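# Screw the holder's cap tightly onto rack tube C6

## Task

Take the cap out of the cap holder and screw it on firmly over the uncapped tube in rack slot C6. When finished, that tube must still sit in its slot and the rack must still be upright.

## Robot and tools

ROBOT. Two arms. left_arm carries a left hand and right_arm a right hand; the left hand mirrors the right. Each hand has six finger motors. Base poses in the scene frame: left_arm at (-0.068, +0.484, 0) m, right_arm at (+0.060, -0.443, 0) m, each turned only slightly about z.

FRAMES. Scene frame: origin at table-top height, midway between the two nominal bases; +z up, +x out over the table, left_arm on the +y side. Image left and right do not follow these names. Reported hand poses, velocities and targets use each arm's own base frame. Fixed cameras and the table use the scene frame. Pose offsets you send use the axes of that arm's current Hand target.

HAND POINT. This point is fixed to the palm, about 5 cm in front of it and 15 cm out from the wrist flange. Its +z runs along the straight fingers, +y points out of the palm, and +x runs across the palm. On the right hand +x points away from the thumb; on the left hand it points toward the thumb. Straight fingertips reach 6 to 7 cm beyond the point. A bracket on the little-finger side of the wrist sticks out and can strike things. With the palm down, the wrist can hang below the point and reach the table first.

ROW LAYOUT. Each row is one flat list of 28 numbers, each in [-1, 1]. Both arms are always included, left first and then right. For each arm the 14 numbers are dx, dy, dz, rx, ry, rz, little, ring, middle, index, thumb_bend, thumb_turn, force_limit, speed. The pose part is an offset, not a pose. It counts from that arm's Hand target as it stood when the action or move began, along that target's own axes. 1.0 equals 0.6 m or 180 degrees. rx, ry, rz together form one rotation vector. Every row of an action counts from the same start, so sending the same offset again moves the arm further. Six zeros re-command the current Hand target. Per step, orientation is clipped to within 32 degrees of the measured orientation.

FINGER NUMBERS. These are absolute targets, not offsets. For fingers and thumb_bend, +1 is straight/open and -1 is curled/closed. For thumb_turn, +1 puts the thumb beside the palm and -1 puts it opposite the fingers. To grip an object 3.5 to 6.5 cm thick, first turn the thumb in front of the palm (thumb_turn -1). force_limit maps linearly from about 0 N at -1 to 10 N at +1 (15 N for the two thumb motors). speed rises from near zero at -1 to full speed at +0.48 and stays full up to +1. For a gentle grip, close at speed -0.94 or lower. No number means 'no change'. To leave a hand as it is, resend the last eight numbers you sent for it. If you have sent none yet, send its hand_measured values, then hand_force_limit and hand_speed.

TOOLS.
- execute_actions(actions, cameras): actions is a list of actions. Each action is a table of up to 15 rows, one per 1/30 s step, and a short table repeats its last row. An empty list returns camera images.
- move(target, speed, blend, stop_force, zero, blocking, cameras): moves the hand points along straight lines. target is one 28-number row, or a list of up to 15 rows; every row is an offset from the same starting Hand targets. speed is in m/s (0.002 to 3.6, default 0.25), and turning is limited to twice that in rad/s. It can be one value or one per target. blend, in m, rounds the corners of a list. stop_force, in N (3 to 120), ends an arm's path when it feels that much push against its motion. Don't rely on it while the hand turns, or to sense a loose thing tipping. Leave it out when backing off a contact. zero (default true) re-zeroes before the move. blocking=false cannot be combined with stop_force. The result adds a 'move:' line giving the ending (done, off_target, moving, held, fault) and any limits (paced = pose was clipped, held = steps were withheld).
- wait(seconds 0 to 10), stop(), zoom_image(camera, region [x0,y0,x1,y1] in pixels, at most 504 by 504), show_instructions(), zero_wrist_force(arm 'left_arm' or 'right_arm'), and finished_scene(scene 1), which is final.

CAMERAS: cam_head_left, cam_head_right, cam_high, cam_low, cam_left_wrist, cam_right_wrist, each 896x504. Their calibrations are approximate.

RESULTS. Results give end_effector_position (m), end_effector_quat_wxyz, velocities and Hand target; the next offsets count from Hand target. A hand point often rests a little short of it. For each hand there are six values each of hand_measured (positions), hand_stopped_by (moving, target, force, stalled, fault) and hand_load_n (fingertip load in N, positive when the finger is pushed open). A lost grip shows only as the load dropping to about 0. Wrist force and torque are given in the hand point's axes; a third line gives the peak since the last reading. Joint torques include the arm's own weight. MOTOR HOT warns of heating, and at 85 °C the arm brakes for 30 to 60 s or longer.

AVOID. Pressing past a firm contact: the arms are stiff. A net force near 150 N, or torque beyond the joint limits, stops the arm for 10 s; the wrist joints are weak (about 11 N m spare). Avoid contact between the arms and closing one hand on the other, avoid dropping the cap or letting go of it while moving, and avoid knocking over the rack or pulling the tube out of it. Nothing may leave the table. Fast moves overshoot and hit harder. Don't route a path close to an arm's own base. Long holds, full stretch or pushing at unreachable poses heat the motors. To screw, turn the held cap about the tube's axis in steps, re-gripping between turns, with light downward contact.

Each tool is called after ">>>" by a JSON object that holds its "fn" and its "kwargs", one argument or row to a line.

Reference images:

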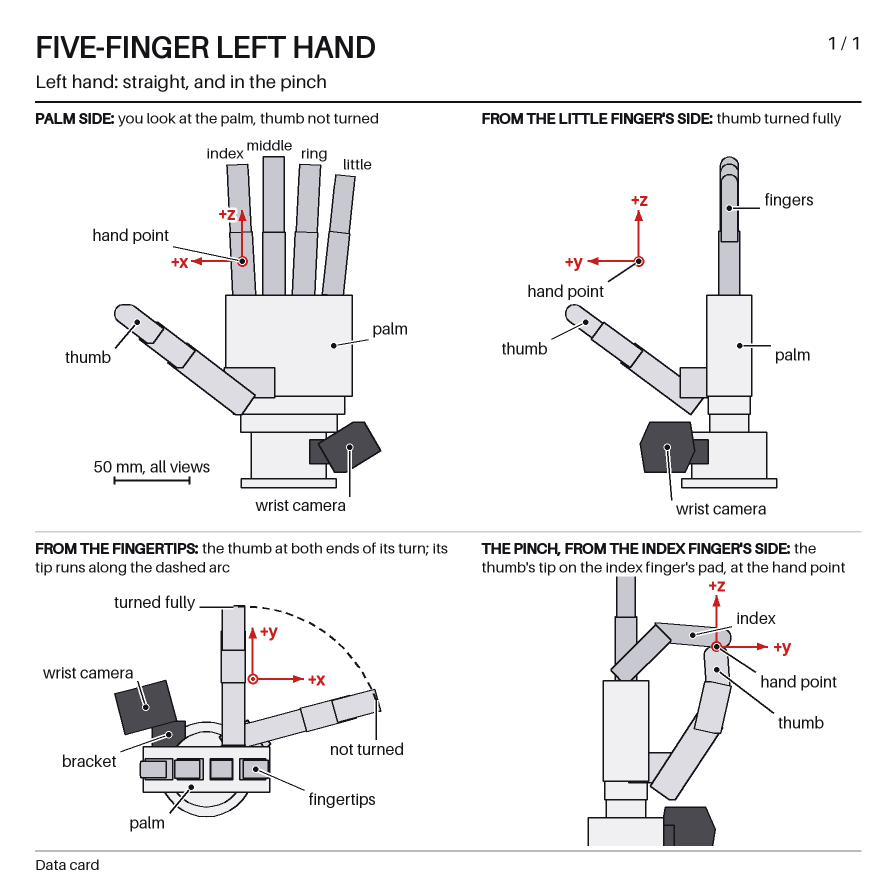

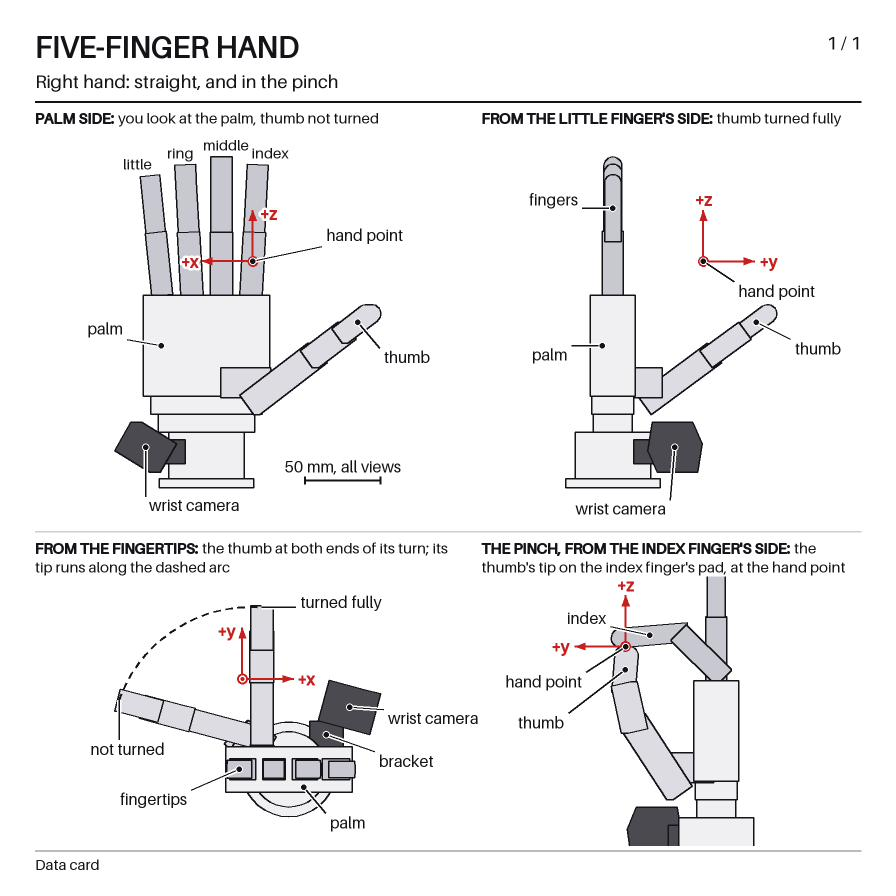

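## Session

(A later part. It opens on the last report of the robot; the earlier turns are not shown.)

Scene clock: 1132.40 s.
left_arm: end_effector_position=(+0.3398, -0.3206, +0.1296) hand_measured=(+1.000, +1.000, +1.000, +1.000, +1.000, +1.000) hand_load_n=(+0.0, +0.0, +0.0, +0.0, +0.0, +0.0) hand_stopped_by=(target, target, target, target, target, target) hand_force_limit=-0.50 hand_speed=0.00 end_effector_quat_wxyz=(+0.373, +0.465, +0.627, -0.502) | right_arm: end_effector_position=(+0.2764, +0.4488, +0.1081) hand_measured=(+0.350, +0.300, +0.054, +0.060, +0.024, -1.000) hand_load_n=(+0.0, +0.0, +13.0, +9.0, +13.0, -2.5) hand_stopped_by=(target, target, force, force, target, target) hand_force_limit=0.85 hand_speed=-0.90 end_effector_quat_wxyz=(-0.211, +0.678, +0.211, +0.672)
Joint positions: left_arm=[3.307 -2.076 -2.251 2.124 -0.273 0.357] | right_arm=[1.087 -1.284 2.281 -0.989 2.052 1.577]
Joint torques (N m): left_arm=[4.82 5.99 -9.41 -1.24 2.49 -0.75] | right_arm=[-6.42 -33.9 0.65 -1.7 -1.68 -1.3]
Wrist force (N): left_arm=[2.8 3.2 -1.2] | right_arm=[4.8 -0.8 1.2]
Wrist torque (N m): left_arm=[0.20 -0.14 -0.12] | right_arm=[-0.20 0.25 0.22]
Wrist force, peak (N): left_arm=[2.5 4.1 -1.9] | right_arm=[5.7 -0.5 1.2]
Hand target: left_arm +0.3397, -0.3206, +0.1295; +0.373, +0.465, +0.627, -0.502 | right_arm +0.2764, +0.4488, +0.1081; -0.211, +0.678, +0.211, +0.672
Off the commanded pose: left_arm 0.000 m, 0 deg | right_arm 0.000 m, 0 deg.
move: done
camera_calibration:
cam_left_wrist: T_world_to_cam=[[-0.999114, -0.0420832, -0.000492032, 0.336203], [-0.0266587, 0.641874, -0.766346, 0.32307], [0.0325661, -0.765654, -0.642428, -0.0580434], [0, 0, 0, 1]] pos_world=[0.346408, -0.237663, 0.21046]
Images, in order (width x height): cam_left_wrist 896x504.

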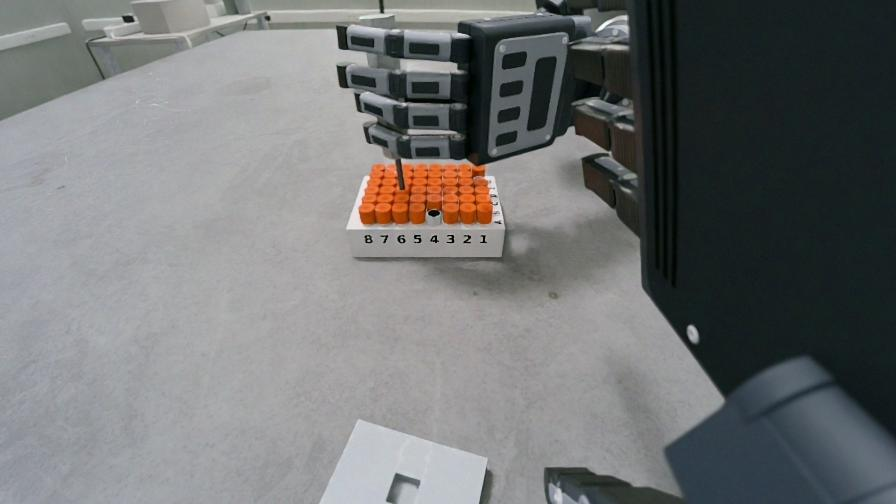

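>>> {"fn": "move", "kwargs": {
  "target": [0,0,0,0,0,0,1,1,1,1,1,1,-0.5,0,-0.0002,-0.0028,-0.0033,0,0.0121,-0.0103,0.35,0.3,-0.2,-0.2,0.02,-1,0.85,-0.9],
  "speed": 0.05,
  "cameras": ["cam_left_wrist"]
}}

>>> {"fn": "zoom_image", "kwargs": {
  "camera": "cam_left_wrist",
  "region": [376, 160, 426, 210]
}}

Scene clock: 1146.03 s.
left_arm: end_effector_position=(+0.3397, -0.3206, +0.1296) hand_measured=(+1.000, +1.000, +1.000, +1.000, +1.000, +1.000) hand_load_n=(+0.0, +0.0, +0.0, +0.0, +0.0, +0.0) hand_stopped_by=(target, target, target, target, target, target) hand_force_limit=-0.50 hand_speed=0.00 end_effector_quat_wxyz=(+0.373, +0.465, +0.627, -0.502) | right_arm: end_effector_position=(+0.2738, +0.4490, +0.1078) hand_measured=(+0.350, +0.300, +0.054, +0.060, +0.024, -1.000) hand_load_n=(+0.0, +0.0, +13.5, +8.0, +12.0, -3.0) hand_stopped_by=(target, target, force, force, target, target) hand_force_limit=0.85 hand_speed=-0.90 end_effector_quat_wxyz=(-0.204, +0.661, +0.218, +0.688)
Joint positions: left_arm=[3.307 -2.076 -2.251 2.124 -0.273 0.357] | right_arm=[1.098 -1.26 2.299 -1.074 2.063 1.524]
Joint torques (N m): left_arm=[4.37 8.53 -9.57 -4.82 2.4 1.02] | right_arm=[-9.25 -31.61 -18.01 0 -1.82 0.6]
Wrist force (N): left_arm=[2.8 3.2 -1.6] | right_arm=[5.6 -2.7 0.0]
Wrist torque (N m): left_arm=[0.22 -0.16 -0.12] | right_arm=[-0.23 0.15 0.41]
Wrist force, peak (N): left_arm=[3.0 3.3 -1.2] | right_arm=[6.7 -3.0 0.3]
Hand target: left_arm +0.3397, -0.3206, +0.1295; +0.373, +0.465, +0.627, -0.502 | right_arm +0.2738, +0.4491, +0.1080; -0.204, +0.661, +0.218, +0.688
Off the commanded pose: left_arm 0.000 m, 0 deg | right_arm 0.000 m, 0 deg.
move: done
camera_calibration:
cam_left_wrist: T_world_to_cam=[[-0.999106, -0.0422761, -0.000257401, 0.336111], [-0.0269555, 0.641703, -0.766479, 0.323018], [0.032569, -0.765787, -0.642269, -0.0580961], [0, 0, 0, 1]] pos_world=[0.34641, -0.237561, 0.21036]
Images, in order (width x height): cam_left_wrist 896x504.

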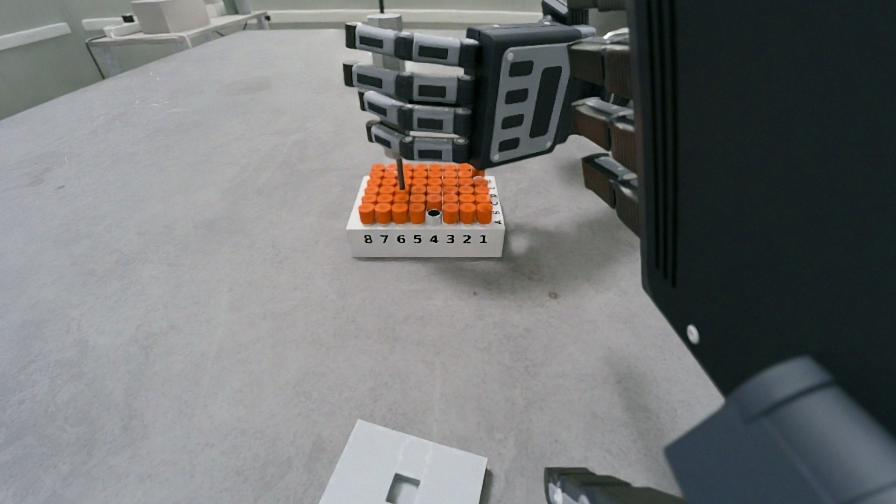

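Scaled by 10.080.

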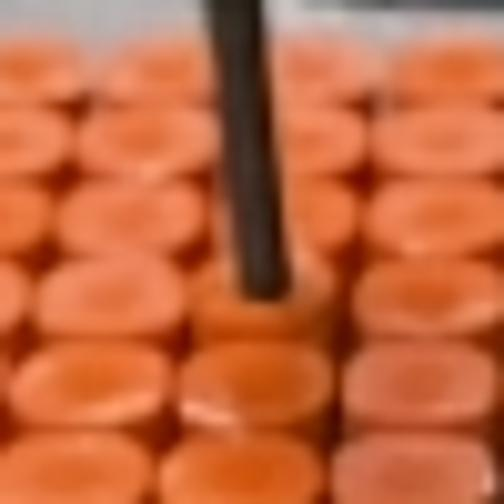

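>>> {"fn": "move", "kwargs": {
  "target": [0,0,0,0,0,0,1,1,1,1,1,1,-0.5,0,0.0001,-0.0046,0.0015,-0.1110,-0.0036,-0.0042,0.35,0.3,-0.2,-0.2,0.02,-1,0.85,-0.9],
  "speed": 0.12,
  "cameras": ["cam_left_wrist"]
}}

>>> {"fn": "zoom_image", "kwargs": {
  "camera": "cam_left_wrist",
  "region": [376, 160, 426, 210]
}}

Scene clock: 1151.50 s.
left_arm: end_effector_position=(+0.3397, -0.3206, +0.1295) hand_measured=(+1.000, +1.000, +1.000, +1.000, +1.000, +1.000) hand_load_n=(+0.0, +0.0, -0.5, +0.0, +0.0, +0.0) hand_stopped_by=(target, target, target, target, target, target) hand_force_limit=-0.50 hand_speed=0.00 end_effector_quat_wxyz=(+0.373, +0.465, +0.627, -0.502) | right_arm: end_effector_position=(+0.2730, +0.4519, +0.1079) hand_measured=(+0.350, +0.300, +0.054, +0.060, +0.024, -1.000) hand_load_n=(+0.0, +0.0, +14.5, +7.5, +12.0, -3.0) hand_stopped_by=(target, target, force, force, target, target) hand_force_limit=0.85 hand_speed=-0.90 end_effector_quat_wxyz=(-0.080, +0.689, +0.101, +0.713)
Joint positions: left_arm=[3.307 -2.076 -2.251 2.124 -0.273 0.357] | right_arm=[1.236 -1.112 2.044 -0.986 2.549 1.493]
Joint torques (N m): left_arm=[2.11 14.82 -8.2 -4.96 -1.06 1.1] | right_arm=[-8.04 -45.81 -6.15 -2.78 1.99 1.07]
Wrist force (N): left_arm=[2.9 3.1 -1.5] | right_arm=[2.4 -1.0 -0.3]
Wrist torque (N m): left_arm=[0.21 -0.17 -0.12] | right_arm=[-0.19 0.14 0.30]
Wrist force, peak (N): left_arm=[3.0 3.3 -1.5] | right_arm=[5.6 -2.7 0.0]
Hand target: left_arm +0.3397, -0.3206, +0.1295; +0.373, +0.465, +0.627, -0.502 | right_arm +0.2730, +0.4519, +0.1080; -0.080, +0.689, +0.101, +0.713
Off the commanded pose: left_arm 0.000 m, 0 deg | right_arm 0.000 m, 0 deg.
move: done
camera_calibration:
cam_left_wrist: T_world_to_cam=[[-0.999109, -0.0422009, -0.000191775, 0.336116], [-0.0269575, 0.641705, -0.766478, 0.323019], [0.0324691, -0.76579, -0.642271, -0.058062], [0, 0, 0, 1]] pos_world=[0.34641, -0.237562, 0.21036]
Images, in order (width x height): cam_left_wrist 896x504.

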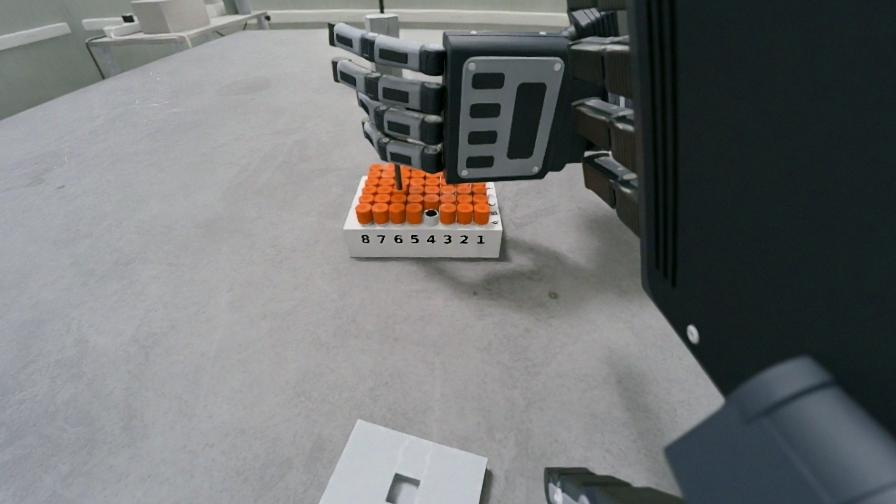

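Scaled by 10.080.

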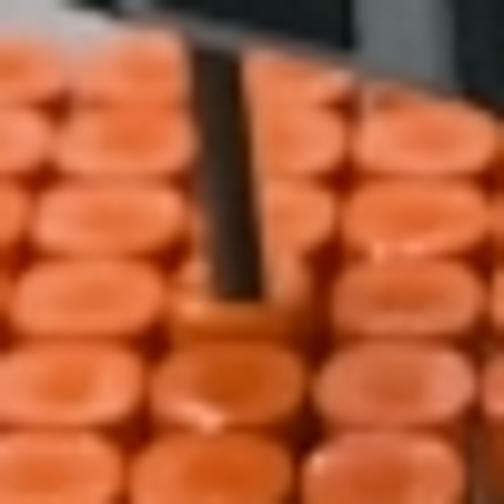

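>>> {"fn": "zoom_image", "kwargs": {
  "camera": "cam_left_wrist",
  "region": [384, 176, 414, 206]
}}

>>> {"fn": "move", "kwargs": {
  "target": [-0.0377,0.1001,0.0317,0.1816,0.0549,0.0423,1,1,1,1,1,1,-0.5,0,0,0,0,0,0,0,0.35,0.3,-0.2,-0.2,0.02,-1,0.85,-0.9],
  "speed": 0.25
}}

>>> {"fn": "move", "kwargs": {
  "target": [-0.0377,0.1001,0.0317,0.1816,0.0549,0.0423,1,1,1,1,1,1,-0.5,0,0,0,0,0,0,0,0.35,0.3,-0.2,-0.2,0.02,-1,0.85,-0.9],
  "speed": 0.25,
  "cameras": ["cam_left_wrist"]
}}

>>> {"fn": "zoom_image", "kwargs": {
  "camera": "cam_left_wrist",
  "region": [326, 232, 376, 282]
}}

Scaled by 16.800.

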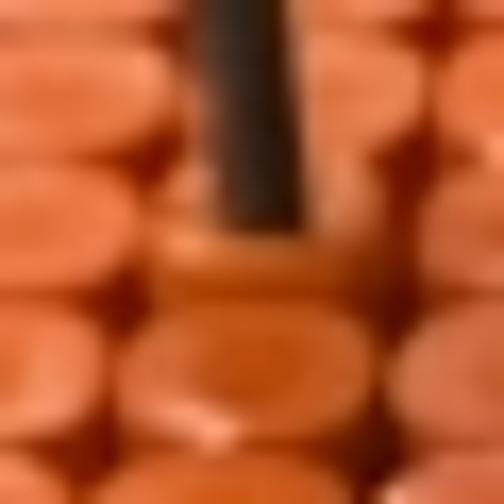

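Scene clock: 1158.90 s.
left_arm: end_effector_position=(+0.4038, -0.3400, +0.1294) hand_measured=(+1.000, +1.000, +1.000, +1.000, +1.000, +1.000) hand_load_n=(+0.0, +0.0, +0.0, +0.0, +0.0, +0.0) hand_stopped_by=(target, target, target, target, target, target) hand_force_limit=-0.50 hand_speed=0.00 end_effector_quat_wxyz=(+0.205, +0.631, +0.458, -0.591) | right_arm: end_effector_position=(+0.2730, +0.4519, +0.1080) hand_measured=(+0.350, +0.300, +0.054, +0.060, +0.024, -1.000) hand_load_n=(+0.0, +0.0, +14.0, +7.5, +11.5, -2.5) hand_stopped_by=(target, target, force, force, target, target) hand_force_limit=0.85 hand_speed=-0.90 end_effector_quat_wxyz=(-0.080, +0.689, +0.101, +0.713)
Joint positions: left_arm=[3.168 -2.372 -1.732 1.321 -0.667 0.99] | right_arm=[1.235 -1.112 2.044 -0.986 2.549 1.493]
Joint torques (N m): left_arm=[-1.12 61.95 20.52 -4.34 -2.25 1.11] | right_arm=[-6.08 -46.54 -14.93 -3.1 -0.24 0.58]
Wrist force (N): left_arm=[2.8 3.1 -1.3] | right_arm=[0.8 -0.6 -0.3]
Wrist torque (N m): left_arm=[0.21 -0.14 -0.20] | right_arm=[-0.14 0.18 0.28]
Wrist force, peak (N): left_arm=[3.0 4.4 -2.2] | right_arm=[2.0 -0.8 -0.4]
Hand target: left_arm +0.4038, -0.3400, +0.1296; +0.205, +0.632, +0.458, -0.591 | right_arm +0.2730, +0.4519, +0.1080; -0.080, +0.689, +0.101, +0.713
Off the commanded pose: left_arm 0.000 m, 0 deg | right_arm 0.000 m, 0 deg.
move: done

Scene clock: 1160.63 s.
left_arm: end_effector_position=(+0.4451, -0.3927, +0.1294) hand_measured=(+1.000, +1.000, +1.000, +1.000, +1.000, +1.000) hand_load_n=(+0.0, +0.0, +0.0, +0.0, +0.0, +0.0) hand_stopped_by=(target, target, target, target, target, target) hand_force_limit=-0.50 hand_speed=0.00 end_effector_quat_wxyz=(+0.018, +0.740, +0.247, -0.625) | right_arm: end_effector_position=(+0.2730, +0.4519, +0.1080) hand_measured=(+0.350, +0.300, +0.054, +0.060, +0.024, -1.000) hand_load_n=(+0.0, +0.0, +14.0, +7.5, +12.0, -2.5) hand_stopped_by=(target, target, force, force, target, target) hand_force_limit=0.85 hand_speed=-0.90 end_effector_quat_wxyz=(-0.080, +0.689, +0.101, +0.713)
Joint positions: left_arm=[2.943 -2.696 -1.018 0.828 -1.036 1.145] | right_arm=[1.235 -1.112 2.044 -0.986 2.549 1.493]
Joint torques (N m): left_arm=[-3.89 76.59 29.24 -4.32 -1.58 0.04] | right_arm=[-7.98 -46.16 -14.38 -2.98 -1.52 0.08]
Wrist force (N): left_arm=[2.7 2.9 -1.3] | right_arm=[1.1 -0.9 -0.1]
Wrist torque (N m): left_arm=[0.18 -0.14 -0.22] | right_arm=[-0.19 0.13 0.29]
Wrist force, peak (N): left_arm=[2.8 3.7 -1.9] | right_arm=[1.2 -1.1 0.0]
Hand target: left_arm +0.4451, -0.3927, +0.1296; +0.018, +0.740, +0.247, -0.625 | right_arm +0.2730, +0.4519, +0.1080; -0.080, +0.689, +0.101, +0.713
Off the commanded pose: left_arm 0.000 m, 0 deg | right_arm 0.000 m, 0 deg.
move: done
camera_calibration:
cam_left_wrist: T_world_to_cam=[[-0.382088, 0.924126, -0.000295873, 0.543197], [0.593362, 0.245085, -0.766717, -0.0598463], [-0.70847, -0.293129, -0.641985, 0.398585], [0, 0, 0, 1]] pos_world=[0.525446, -0.370478, 0.210161]
Images, in order (width x height): cam_left_wrist 896x504.

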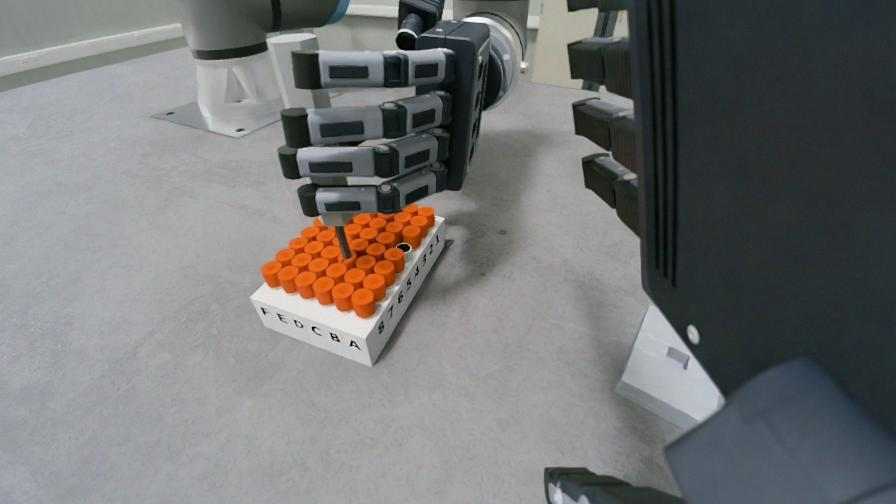

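Scaled by 10.080.

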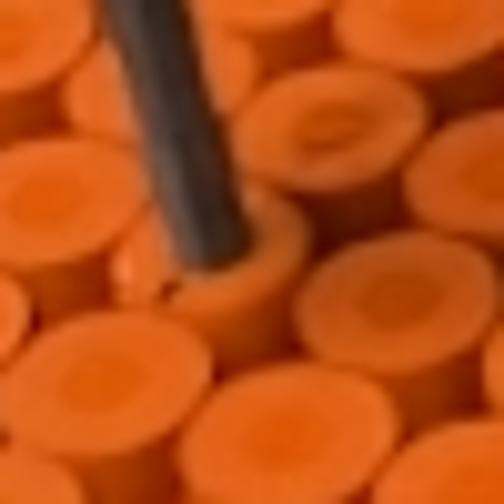

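>>> {"fn": "zoom_image", "kwargs": {
  "camera": "cam_left_wrist",
  "region": [332, 246, 362, 276]
}}

Scaled by 16.800.

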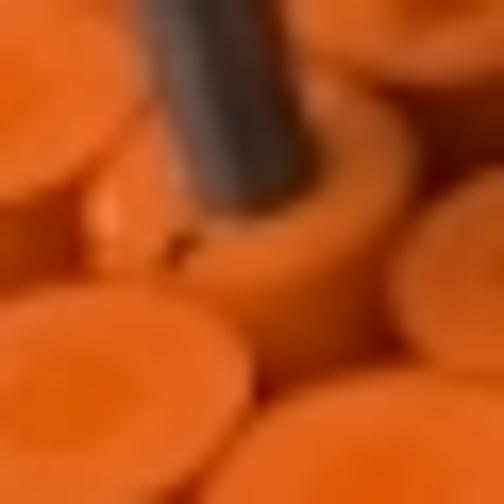

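>>> {"fn": "zoom_image", "kwargs": {
  "camera": "cam_left_wrist",
  "region": [334, 238, 374, 278]
}}

>>> {"fn": "zoom_image", "kwargs": {
  "camera": "cam_left_wrist",
  "region": [275, 25, 355, 105]
}}

Scaled by 12.600.

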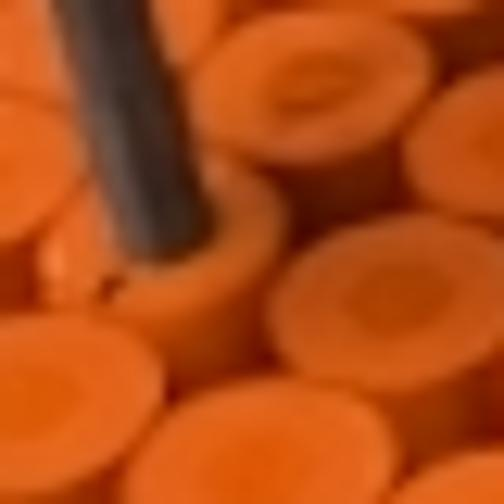

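Scaled by 6.300.

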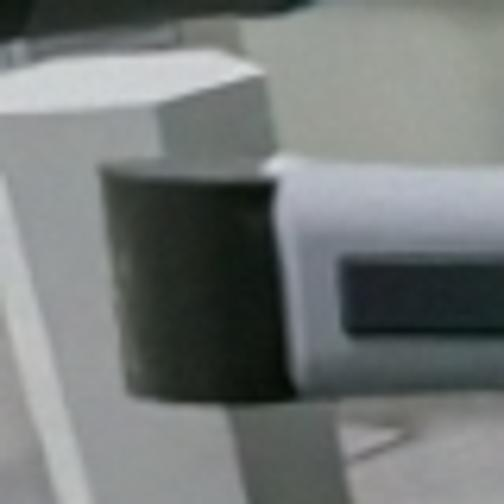

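>>> {"fn": "wait", "kwargs": {
  "seconds": 0,
  "cameras": ["all"]
}}

Scene clock: 1200.57 s.
left_arm: end_effector_position=(+0.4451, -0.3927, +0.1296) hand_measured=(+1.000, +1.000, +1.000, +1.000, +1.000, +1.000) hand_load_n=(+0.5, +0.0, +0.0, +0.0, +0.0, +0.0) hand_stopped_by=(target, target, target, target, target, target) hand_force_limit=-0.50 hand_speed=0.00 end_effector_quat_wxyz=(+0.018, +0.740, +0.247, -0.625) | right_arm: end_effector_position=(+0.2730, +0.4519, +0.1080) hand_measured=(+0.350, +0.300, +0.054, +0.060, +0.024, -1.000) hand_load_n=(+0.0, +0.0, +14.0, +7.5, +11.5, -2.5) hand_stopped_by=(target, target, force, force, target, target) hand_force_limit=0.85 hand_speed=-0.90 end_effector_quat_wxyz=(-0.080, +0.689, +0.101, +0.713)
Joint positions: left_arm=[2.943 -2.696 -1.018 0.828 -1.036 1.145] | right_arm=[1.235 -1.112 2.044 -0.986 2.549 1.493]
Joint torques (N m): left_arm=[-6.26 78.68 30.94 -4.33 -2.09 1.07] | right_arm=[-6.89 -44.66 -13.17 -3.11 -1.96 -0.98]
Wrist force (N): left_arm=[2.9 3.2 -1.3] | right_arm=[1.1 -0.8 -0.1]
Wrist torque (N m): left_arm=[0.23 -0.16 -0.22] | right_arm=[-0.17 0.15 0.28]
Wrist force, peak (N): left_arm=[3.0 3.3 -1.4] | right_arm=[1.3 -1.0 -0.1]
Hand target: left_arm +0.4451, -0.3927, +0.1296; +0.018, +0.740, +0.247, -0.625 | right_arm +0.2730, +0.4519, +0.1080; -0.080, +0.689, +0.101, +0.713
Off the commanded pose: left_arm 0.000 m, 0 deg | right_arm 0.000 m, 0 deg.
camera_calibration:
cam_left_wrist: T_world_to_cam=[[-0.381804, 0.924243, -0.000425525, 0.543117], [0.593661, 0.244888, -0.766549, -0.0599576], [-0.708373, -0.292924, -0.642186, 0.398779], [0, 0, 0, 1]] pos_world=[0.525443, -0.370477, 0.210361]
cam_right_wrist: T_world_to_cam=[[0.274188, -0.921389, 0.275433, 0.322698], [-0.430449, -0.373702, -0.82162, 0.367625], [0.859962, 0.106718, -0.499076, -0.109432], [0, 0, 0, 1]] pos_world=[0.163871, 0.446391, 0.158552]

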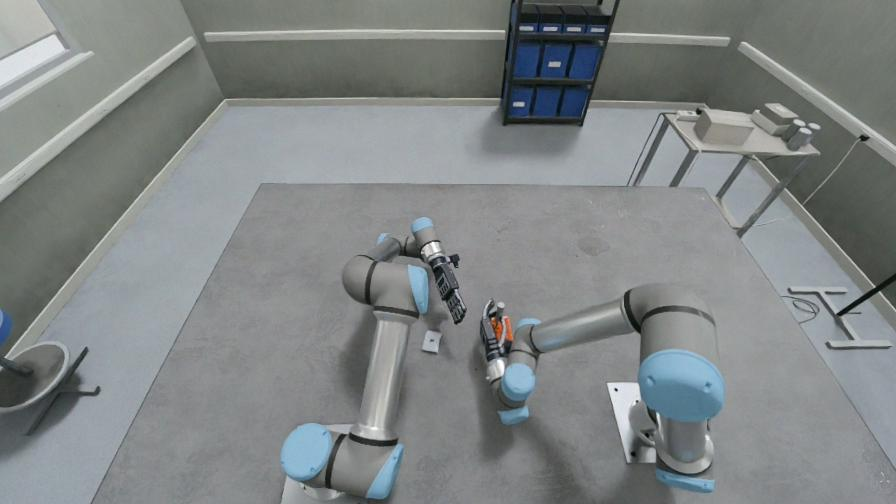

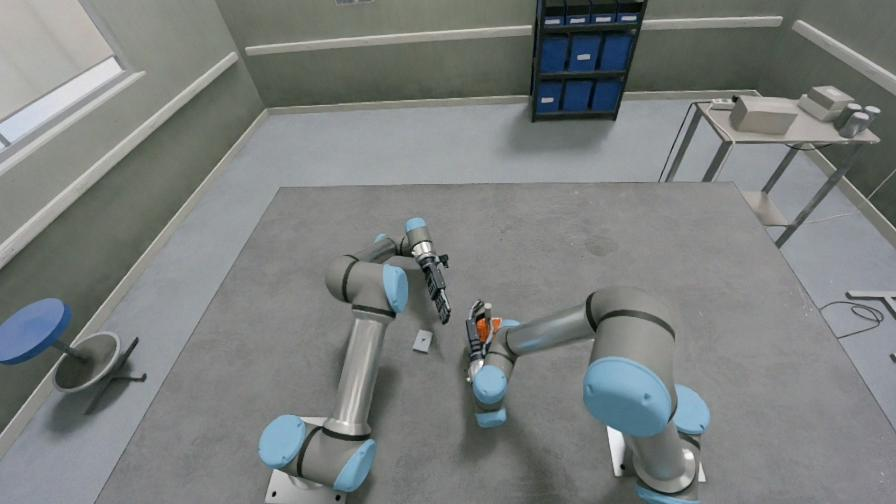

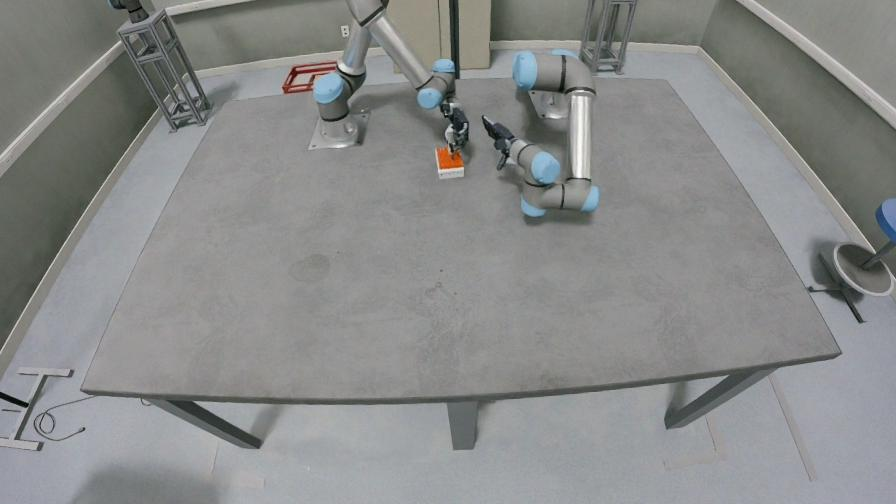

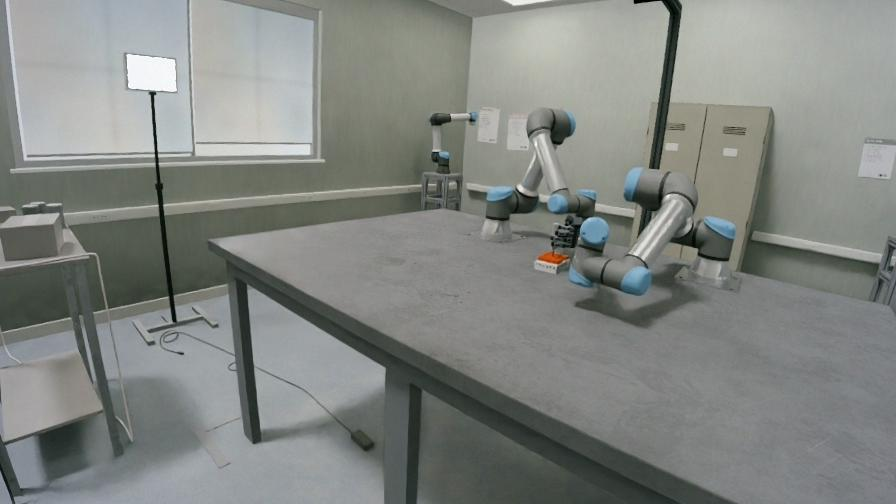

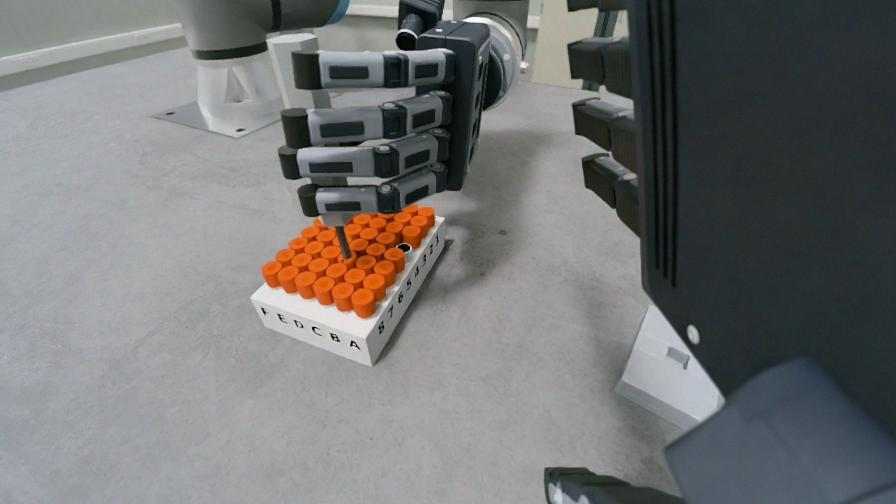

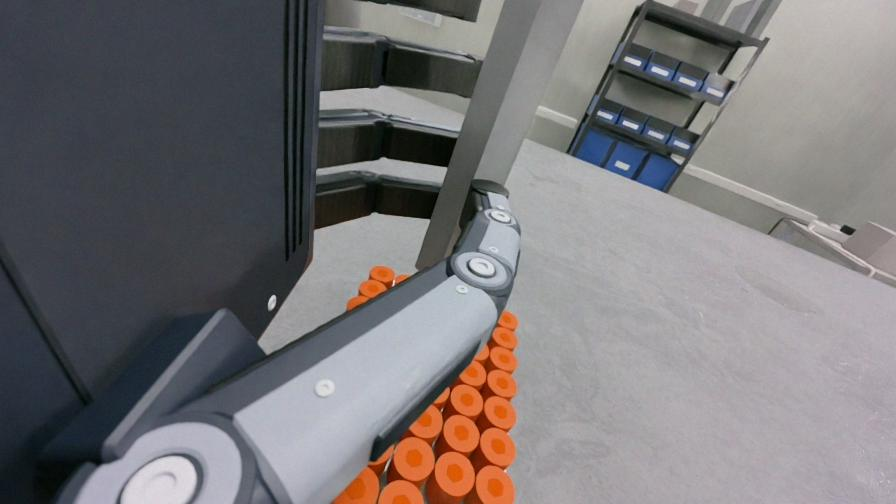

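>>> {"fn": "zoom_image", "kwargs": {
  "camera": "cam_low",
  "region": [530, 210, 590, 280]
}}

>>> {"fn": "zoom_image", "kwargs": {
  "camera": "cam_high",
  "region": [430, 140, 470, 180]
}}

>>> {"fn": "zoom_image", "kwargs": {
  "camera": "cam_head_left",
  "region": [480, 290, 540, 350]
}}

Scaled by 7.200.

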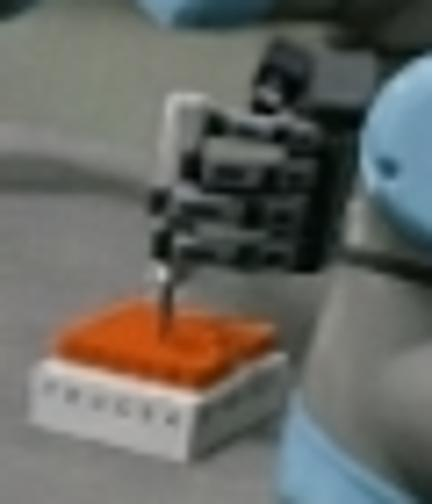

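Scaled by 12.600.

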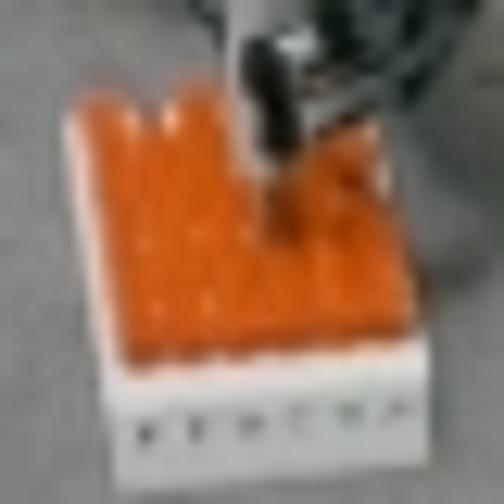

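Scaled by 8.400.

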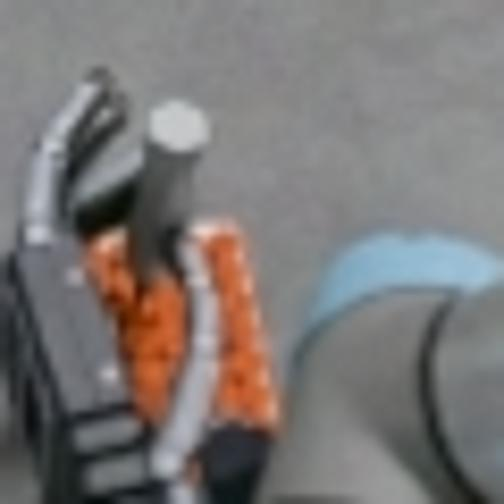

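>>> {"fn": "move", "kwargs": {
  "target": [0.036,-0.315,-0.130,0,0,0,1,1,1,1,1,1,-0.5,0,0.0003,0,0.0030,0,-0.0121,0,0.35,0.3,-0.2,-0.2,0.02,-1,0.85,-0.9],
  "speed": 0.15
}}

>>> {"fn": "move", "kwargs": {
  "target": [0,0,0,0,0,0,1,1,1,1,1,1,-0.5,0,-0.0003,-0.0030,0.0013,-0.1111,-0.0036,0,0.35,0.3,-0.2,-0.2,0.02,-1,0.85,-0.9],
  "speed": 0.12,
  "cameras": ["cam_high", "cam_low"]
}}

>>> {"fn": "zoom_image", "kwargs": {
  "camera": "cam_low",
  "region": [530, 210, 590, 280]
}}

>>> {"fn": "zoom_image", "kwargs": {
  "camera": "cam_high",
  "region": [430, 140, 470, 180]
}}

Scene clock: 1218.40 s.
left_arm: end_effector_position=(+0.4453, -0.1934, +0.1799) hand_measured=(+1.000, +1.000, +1.000, +1.000, +1.000, +1.000) hand_load_n=(+0.0, +0.0, -0.5, +0.0, +0.0, +0.0) hand_stopped_by=(target, target, target, target, target, target) hand_force_limit=-0.50 hand_speed=0.00 end_effector_quat_wxyz=(+0.018, +0.740, +0.247, -0.625) | right_arm: end_effector_position=(+0.2748, +0.4524, +0.1083) hand_measured=(+0.350, +0.300, +0.054, +0.060, +0.024, -1.000) hand_load_n=(+0.0, +0.0, +12.0, +11.0, +12.0, -0.5) hand_stopped_by=(target, target, force, force, target, target) hand_force_limit=0.85 hand_speed=-0.90 end_effector_quat_wxyz=(-0.078, +0.702, +0.102, +0.700)
Joint positions: left_arm=[3.244 -2.51 -1.259 0.854 -1.329 1.222] | right_arm=[1.23 -1.12 2.017 -0.883 2.546 1.549]
Joint torques (N m): left_arm=[4.46 22.61 29.48 -0.48 -0.53 -0.85] | right_arm=[-2.33 -41.32 -0.88 -3.13 -1.2 -1.35]
Wrist force (N): left_arm=[2.9 3.2 -1.3] | right_arm=[-1.4 0.2 2.3]
Wrist torque (N m): left_arm=[0.22 -0.16 -0.22] | right_arm=[-0.17 0.26 0.13]
Wrist force, peak (N): left_arm=[2.0 5.5 -0.1] | right_arm=[-1.9 0.3 2.8]
Hand target: left_arm +0.4454, -0.1933, +0.1798; +0.018, +0.740, +0.247, -0.625 | right_arm +0.2747, +0.4523, +0.1082; -0.078, +0.703, +0.102, +0.700
Off the commanded pose: left_arm 0.000 m, 0 deg | right_arm 0.000 m, 0 deg.
move: done

Scene clock: 1219.23 s.
left_arm: end_effector_position=(+0.4454, -0.1933, +0.1798) hand_measured=(+1.000, +1.000, +1.000, +1.000, +1.000, +1.000) hand_load_n=(+0.0, +0.0, +0.0, +0.0, +0.5, +0.0) hand_stopped_by=(target, target, target, target, target, target) hand_force_limit=-0.50 hand_speed=0.00 end_effector_quat_wxyz=(+0.018, +0.740, +0.247, -0.625) | right_arm: end_effector_position=(+0.2748, +0.4529, +0.1081) hand_measured=(+0.350, +0.300, +0.054, +0.060, +0.024, -1.000) hand_load_n=(+0.0, +0.0, +13.5, +8.0, +12.0, -1.5) hand_stopped_by=(target, target, force, force, target, target) hand_force_limit=0.85 hand_speed=-0.90 end_effector_quat_wxyz=(-0.040, +0.707, +0.065, +0.703)
Joint positions: left_arm=[3.244 -2.51 -1.259 0.854 -1.329 1.222] | right_arm=[1.249 -1.072 1.931 -0.843 2.671 1.551]
Joint torques (N m): left_arm=[5.4 23.52 29.8 -0.52 -2.08 -0.5] | right_arm=[5.94 -31.54 -0.13 -1.49 -1.76 1.22]
Wrist force (N): left_arm=[2.6 3.5 -1.3] | right_arm=[-1.8 -0.4 0.2]
Wrist torque (N m): left_arm=[0.26 -0.11 -0.24] | right_arm=[-0.16 0.14 0.17]
Wrist force, peak (N): left_arm=[2.7 3.5 -1.3] | right_arm=[-2.4 0.7 2.0]
Hand target: left_arm +0.4454, -0.1933, +0.1798; +0.018, +0.740, +0.247, -0.625 | right_arm +0.2748, +0.4529, +0.1081; -0.040, +0.707, +0.065, +0.703 (not the last commanded pose)
Off the commanded pose: left_arm 0.000 m, 0 deg | right_arm 0.001 m, 14 deg.
move: held (right_arm; a check stopped the path); limits=held
pose unreachable (right arm): on one or more control steps of this call, first in action 0 (counted from 0), this arm could not follow its commanded pose, so it was not sent that pose on those steps. It may still have moved: this result reports where it is.
cause: moving toward the commanded pose would bring two parts of the arm too close to each other (joints 4 (wrist 1) to 6 (wrist 3) lie between them).
Images, in order (width x height): cam_high 896x504, cam_low 896x504.

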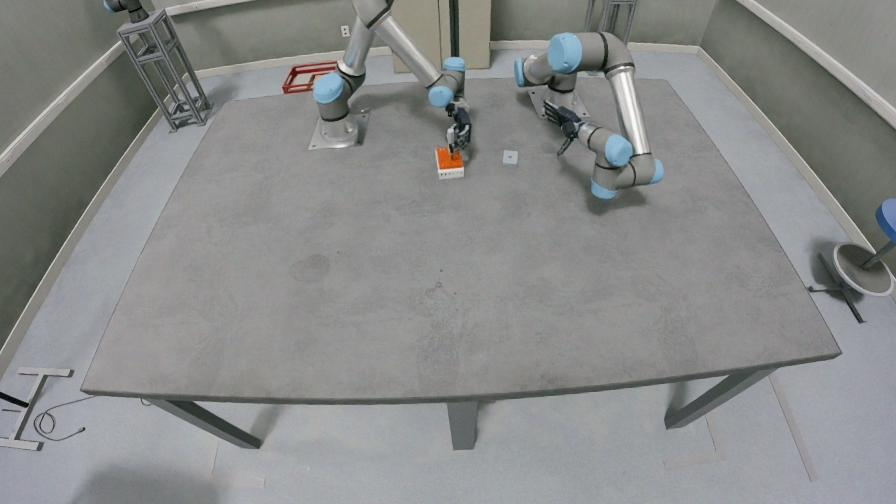

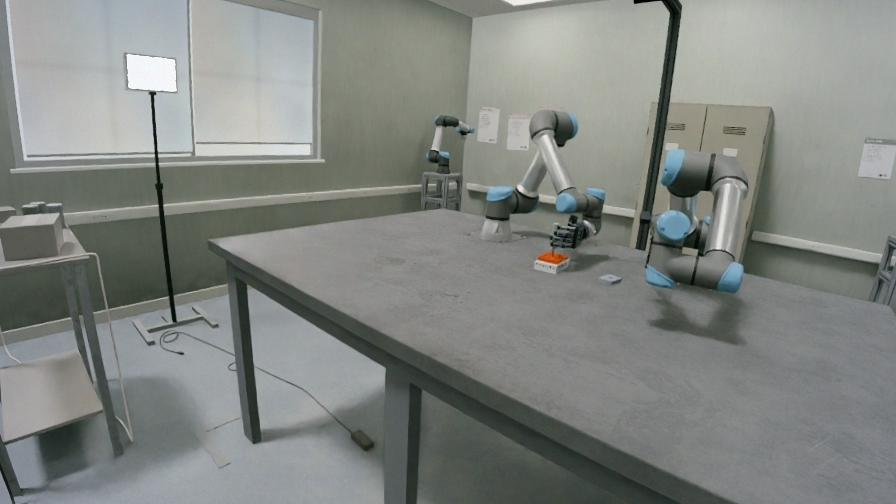

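Scaled by 7.200.

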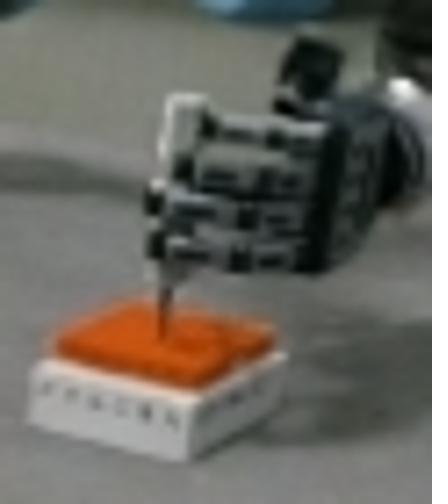

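Scaled by 12.600.

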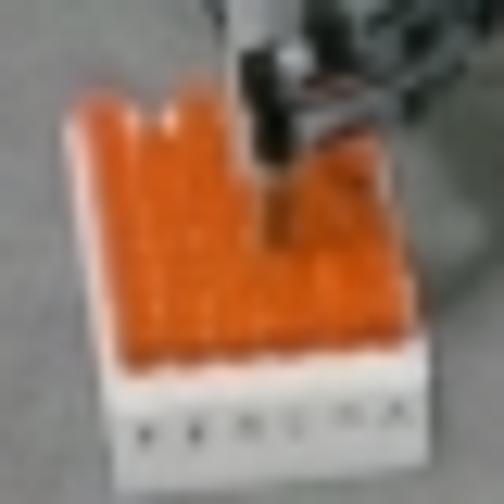

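>>> {"fn": "move", "kwargs": {
  "target": [-0.036,0.315,0.130,0,0,0,1,1,1,1,1,1,-0.5,0,-0.0003,0,-0.0031,0,0.0121,0,0.35,0.3,-0.2,-0.2,0.02,-1,0.85,-0.9],
  "speed": 0.2,
  "cameras": ["cam_left_wrist"]
}}

>>> {"fn": "zoom_image", "kwargs": {
  "camera": "cam_left_wrist",
  "region": [326, 232, 376, 282]
}}

>>> {"fn": "zoom_image", "kwargs": {
  "camera": "cam_left_wrist",
  "region": [324, 190, 374, 240]
}}

Scene clock: 1227.17 s.
left_arm: end_effector_position=(+0.4453, -0.3023, +0.1522) hand_measured=(+1.000, +1.000, +1.000, +1.000, +1.000, +1.000) hand_load_n=(+0.0, +0.0, -0.5, +0.0, +0.0, +0.0) hand_stopped_by=(target, target, target, target, target, target) hand_force_limit=-0.50 hand_speed=0.00 end_effector_quat_wxyz=(+0.018, +0.740, +0.247, -0.625) | right_arm: end_effector_position=(+0.2740, +0.4528, +0.1081) hand_measured=(+0.350, +0.300, +0.054, +0.060, +0.024, -1.000) hand_load_n=(+0.0, +0.0, +13.5, +8.0, +12.0, -2.0) hand_stopped_by=(target, target, force, force, target, target) hand_force_limit=0.85 hand_speed=-0.90 end_effector_quat_wxyz=(-0.041, +0.701, +0.064, +0.709)
Joint positions: left_arm=[3.076 -2.595 -1.167 0.859 -1.165 1.181] | right_arm=[1.251 -1.07 1.945 -0.893 2.673 1.521]
Joint torques (N m): left_arm=[-4.05 76.39 -2.05 -0.3 0.78 0.64] | right_arm=[7.01 -18.82 -7.09 1.27 1.64 1.36]
Wrist force (N): left_arm=[2.6 3.0 -1.6] | right_arm=[-0.9 -0.4 0.0]
Wrist torque (N m): left_arm=[0.20 -0.12 -0.13] | right_arm=[-0.17 0.15 0.27]
Wrist force, peak (N): left_arm=[1.7 7.0 1.4] | right_arm=[-2.4 -0.1 -0.2]
Hand target: left_arm +0.4453, -0.3024, +0.1523; +0.018, +0.740, +0.247, -0.625 (not the last commanded pose) | right_arm +0.2740, +0.4528, +0.1081; -0.041, +0.701, +0.064, +0.709 (not the last commanded pose)
Off the commanded pose: left_arm 0.093 m, 0 deg | right_arm 0.001 m, 1 deg.
move: held (right_arm; a check stopped the path), off_target (left_arm; braked when a check withheld steps of right_arm); limits=held
pose unreachable (right arm): on one or more control steps of this call, first in action 0 (counted from 0), this arm could not follow its commanded pose, so it was not sent that pose on those steps. It may still have moved: this result reports where it is.
cause: moving toward the commanded pose would bring two parts of the arm too close to each other (joints 4 (wrist 1) to 6 (wrist 3) lie between them).
camera_calibration:
cam_left_wrist: T_world_to_cam=[[-0.381733, 0.924273, -0.000257214, 0.459637], [0.593455, 0.244889, -0.766707, -0.0646612], [-0.708584, -0.29283, -0.641997, 0.439907], [0, 0, 0, 1]] pos_world=[0.525544, -0.280177, 0.232961]
Images, in order (width x height): cam_left_wrist 896x504.

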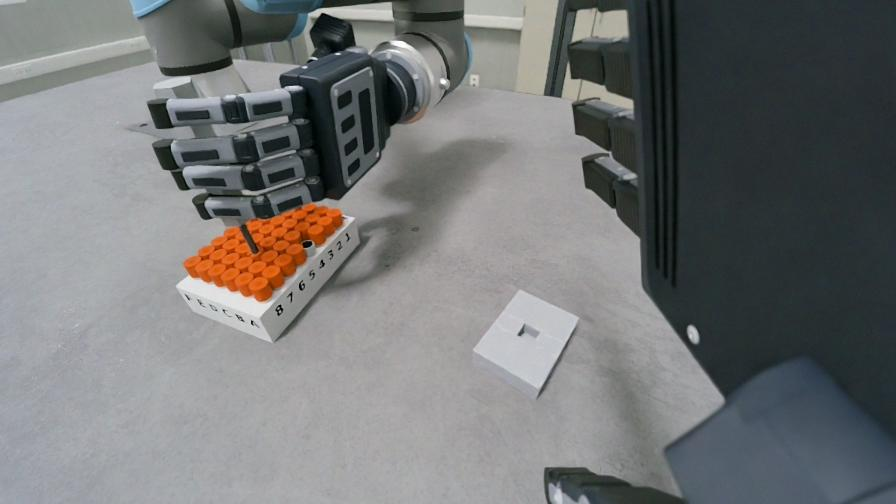

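Scaled by 10.080.

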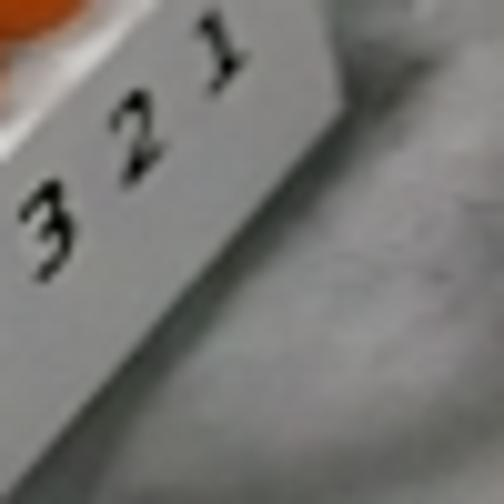

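Scaled by 10.080.

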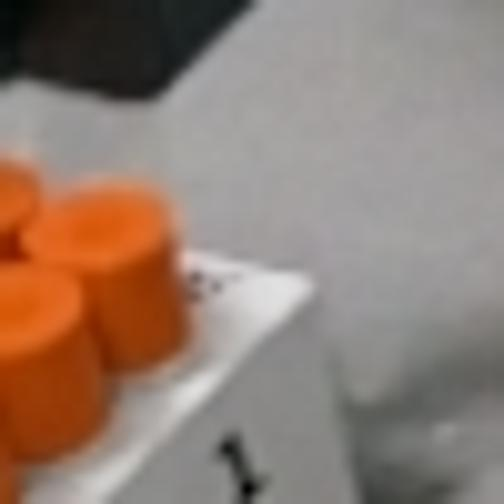

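>>> {"fn": "move", "kwargs": {
  "target": [-0.0160,0.1425,0.0590,0,0,0,1,1,1,1,1,1,-0.5,0,0,0,0,0,0,0,0.35,0.3,-0.2,-0.2,0.02,-1,0.85,-0.9],
  "speed": 0.2,
  "cameras": ["cam_left_wrist"]
}}

>>> {"fn": "zoom_image", "kwargs": {
  "camera": "cam_left_wrist",
  "region": [334, 238, 374, 278]
}}

Scene clock: 1229.93 s.
left_arm: end_effector_position=(+0.4451, -0.3925, +0.1293) hand_measured=(+1.000, +1.000, +1.000, +1.000, +1.000, +1.000) hand_load_n=(+0.0, +0.0, +0.0, +0.0, +0.0, +0.0) hand_stopped_by=(target, target, target, target, target, target) hand_force_limit=-0.50 hand_speed=0.00 end_effector_quat_wxyz=(+0.018, +0.740, +0.247, -0.625) | right_arm: end_effector_position=(+0.2740, +0.4528, +0.1081) hand_measured=(+0.350, +0.300, +0.054, +0.060, +0.024, -1.000) hand_load_n=(+0.0, +0.0, +13.5, +8.0, +12.0, -2.0) hand_stopped_by=(target, target, force, force, target, target) hand_force_limit=0.85 hand_speed=-0.90 end_effector_quat_wxyz=(-0.041, +0.701, +0.064, +0.709)
Joint positions: left_arm=[2.943 -2.696 -1.018 0.828 -1.036 1.145] | right_arm=[1.251 -1.07 1.945 -0.893 2.673 1.521]
Joint torques (N m): left_arm=[-5.57 78.77 8.2 -0.31 1.49 0.55] | right_arm=[-5.59 -25.59 -22.91 1.19 1.13 1.21]
Wrist force (N): left_arm=[2.9 3.0 -1.2] | right_arm=[-0.9 -0.1 0.0]
Wrist torque (N m): left_arm=[0.20 -0.16 -0.14] | right_arm=[-0.13 0.15 0.27]
Wrist force, peak (N): left_arm=[1.1 7.6 2.6] | right_arm=[-1.1 -0.3 0.2]
Hand target: left_arm +0.4451, -0.3926, +0.1294; +0.018, +0.740, +0.247, -0.625 | right_arm +0.2740, +0.4528, +0.1081; -0.041, +0.701, +0.064, +0.709
Off the commanded pose: left_arm 0.000 m, 0 deg | right_arm 0.000 m, 0 deg.
move: done
camera_calibration:
cam_left_wrist: T_world_to_cam=[[-0.381669, 0.924299, -0.000196345, 0.542888], [0.593472, 0.244898, -0.766691, -0.06002], [-0.708604, -0.292739, -0.642016, 0.398699], [0, 0, 0, 1]] pos_world=[0.525343, -0.370377, 0.210061]
Images, in order (width x height): cam_left_wrist 896x504.

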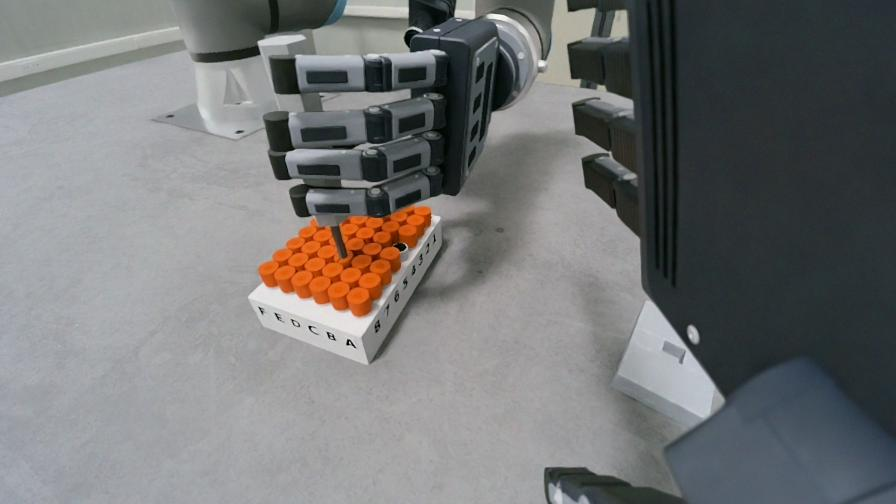

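Scaled by 12.600.

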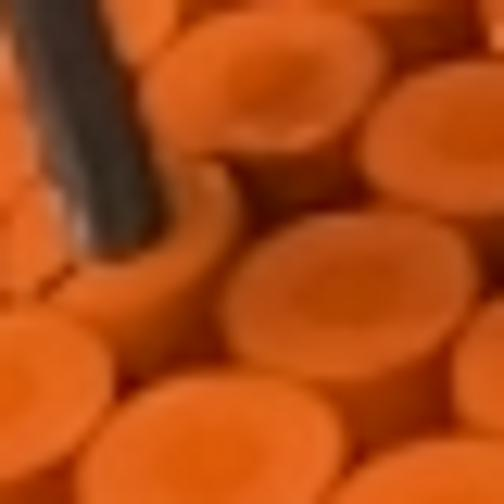

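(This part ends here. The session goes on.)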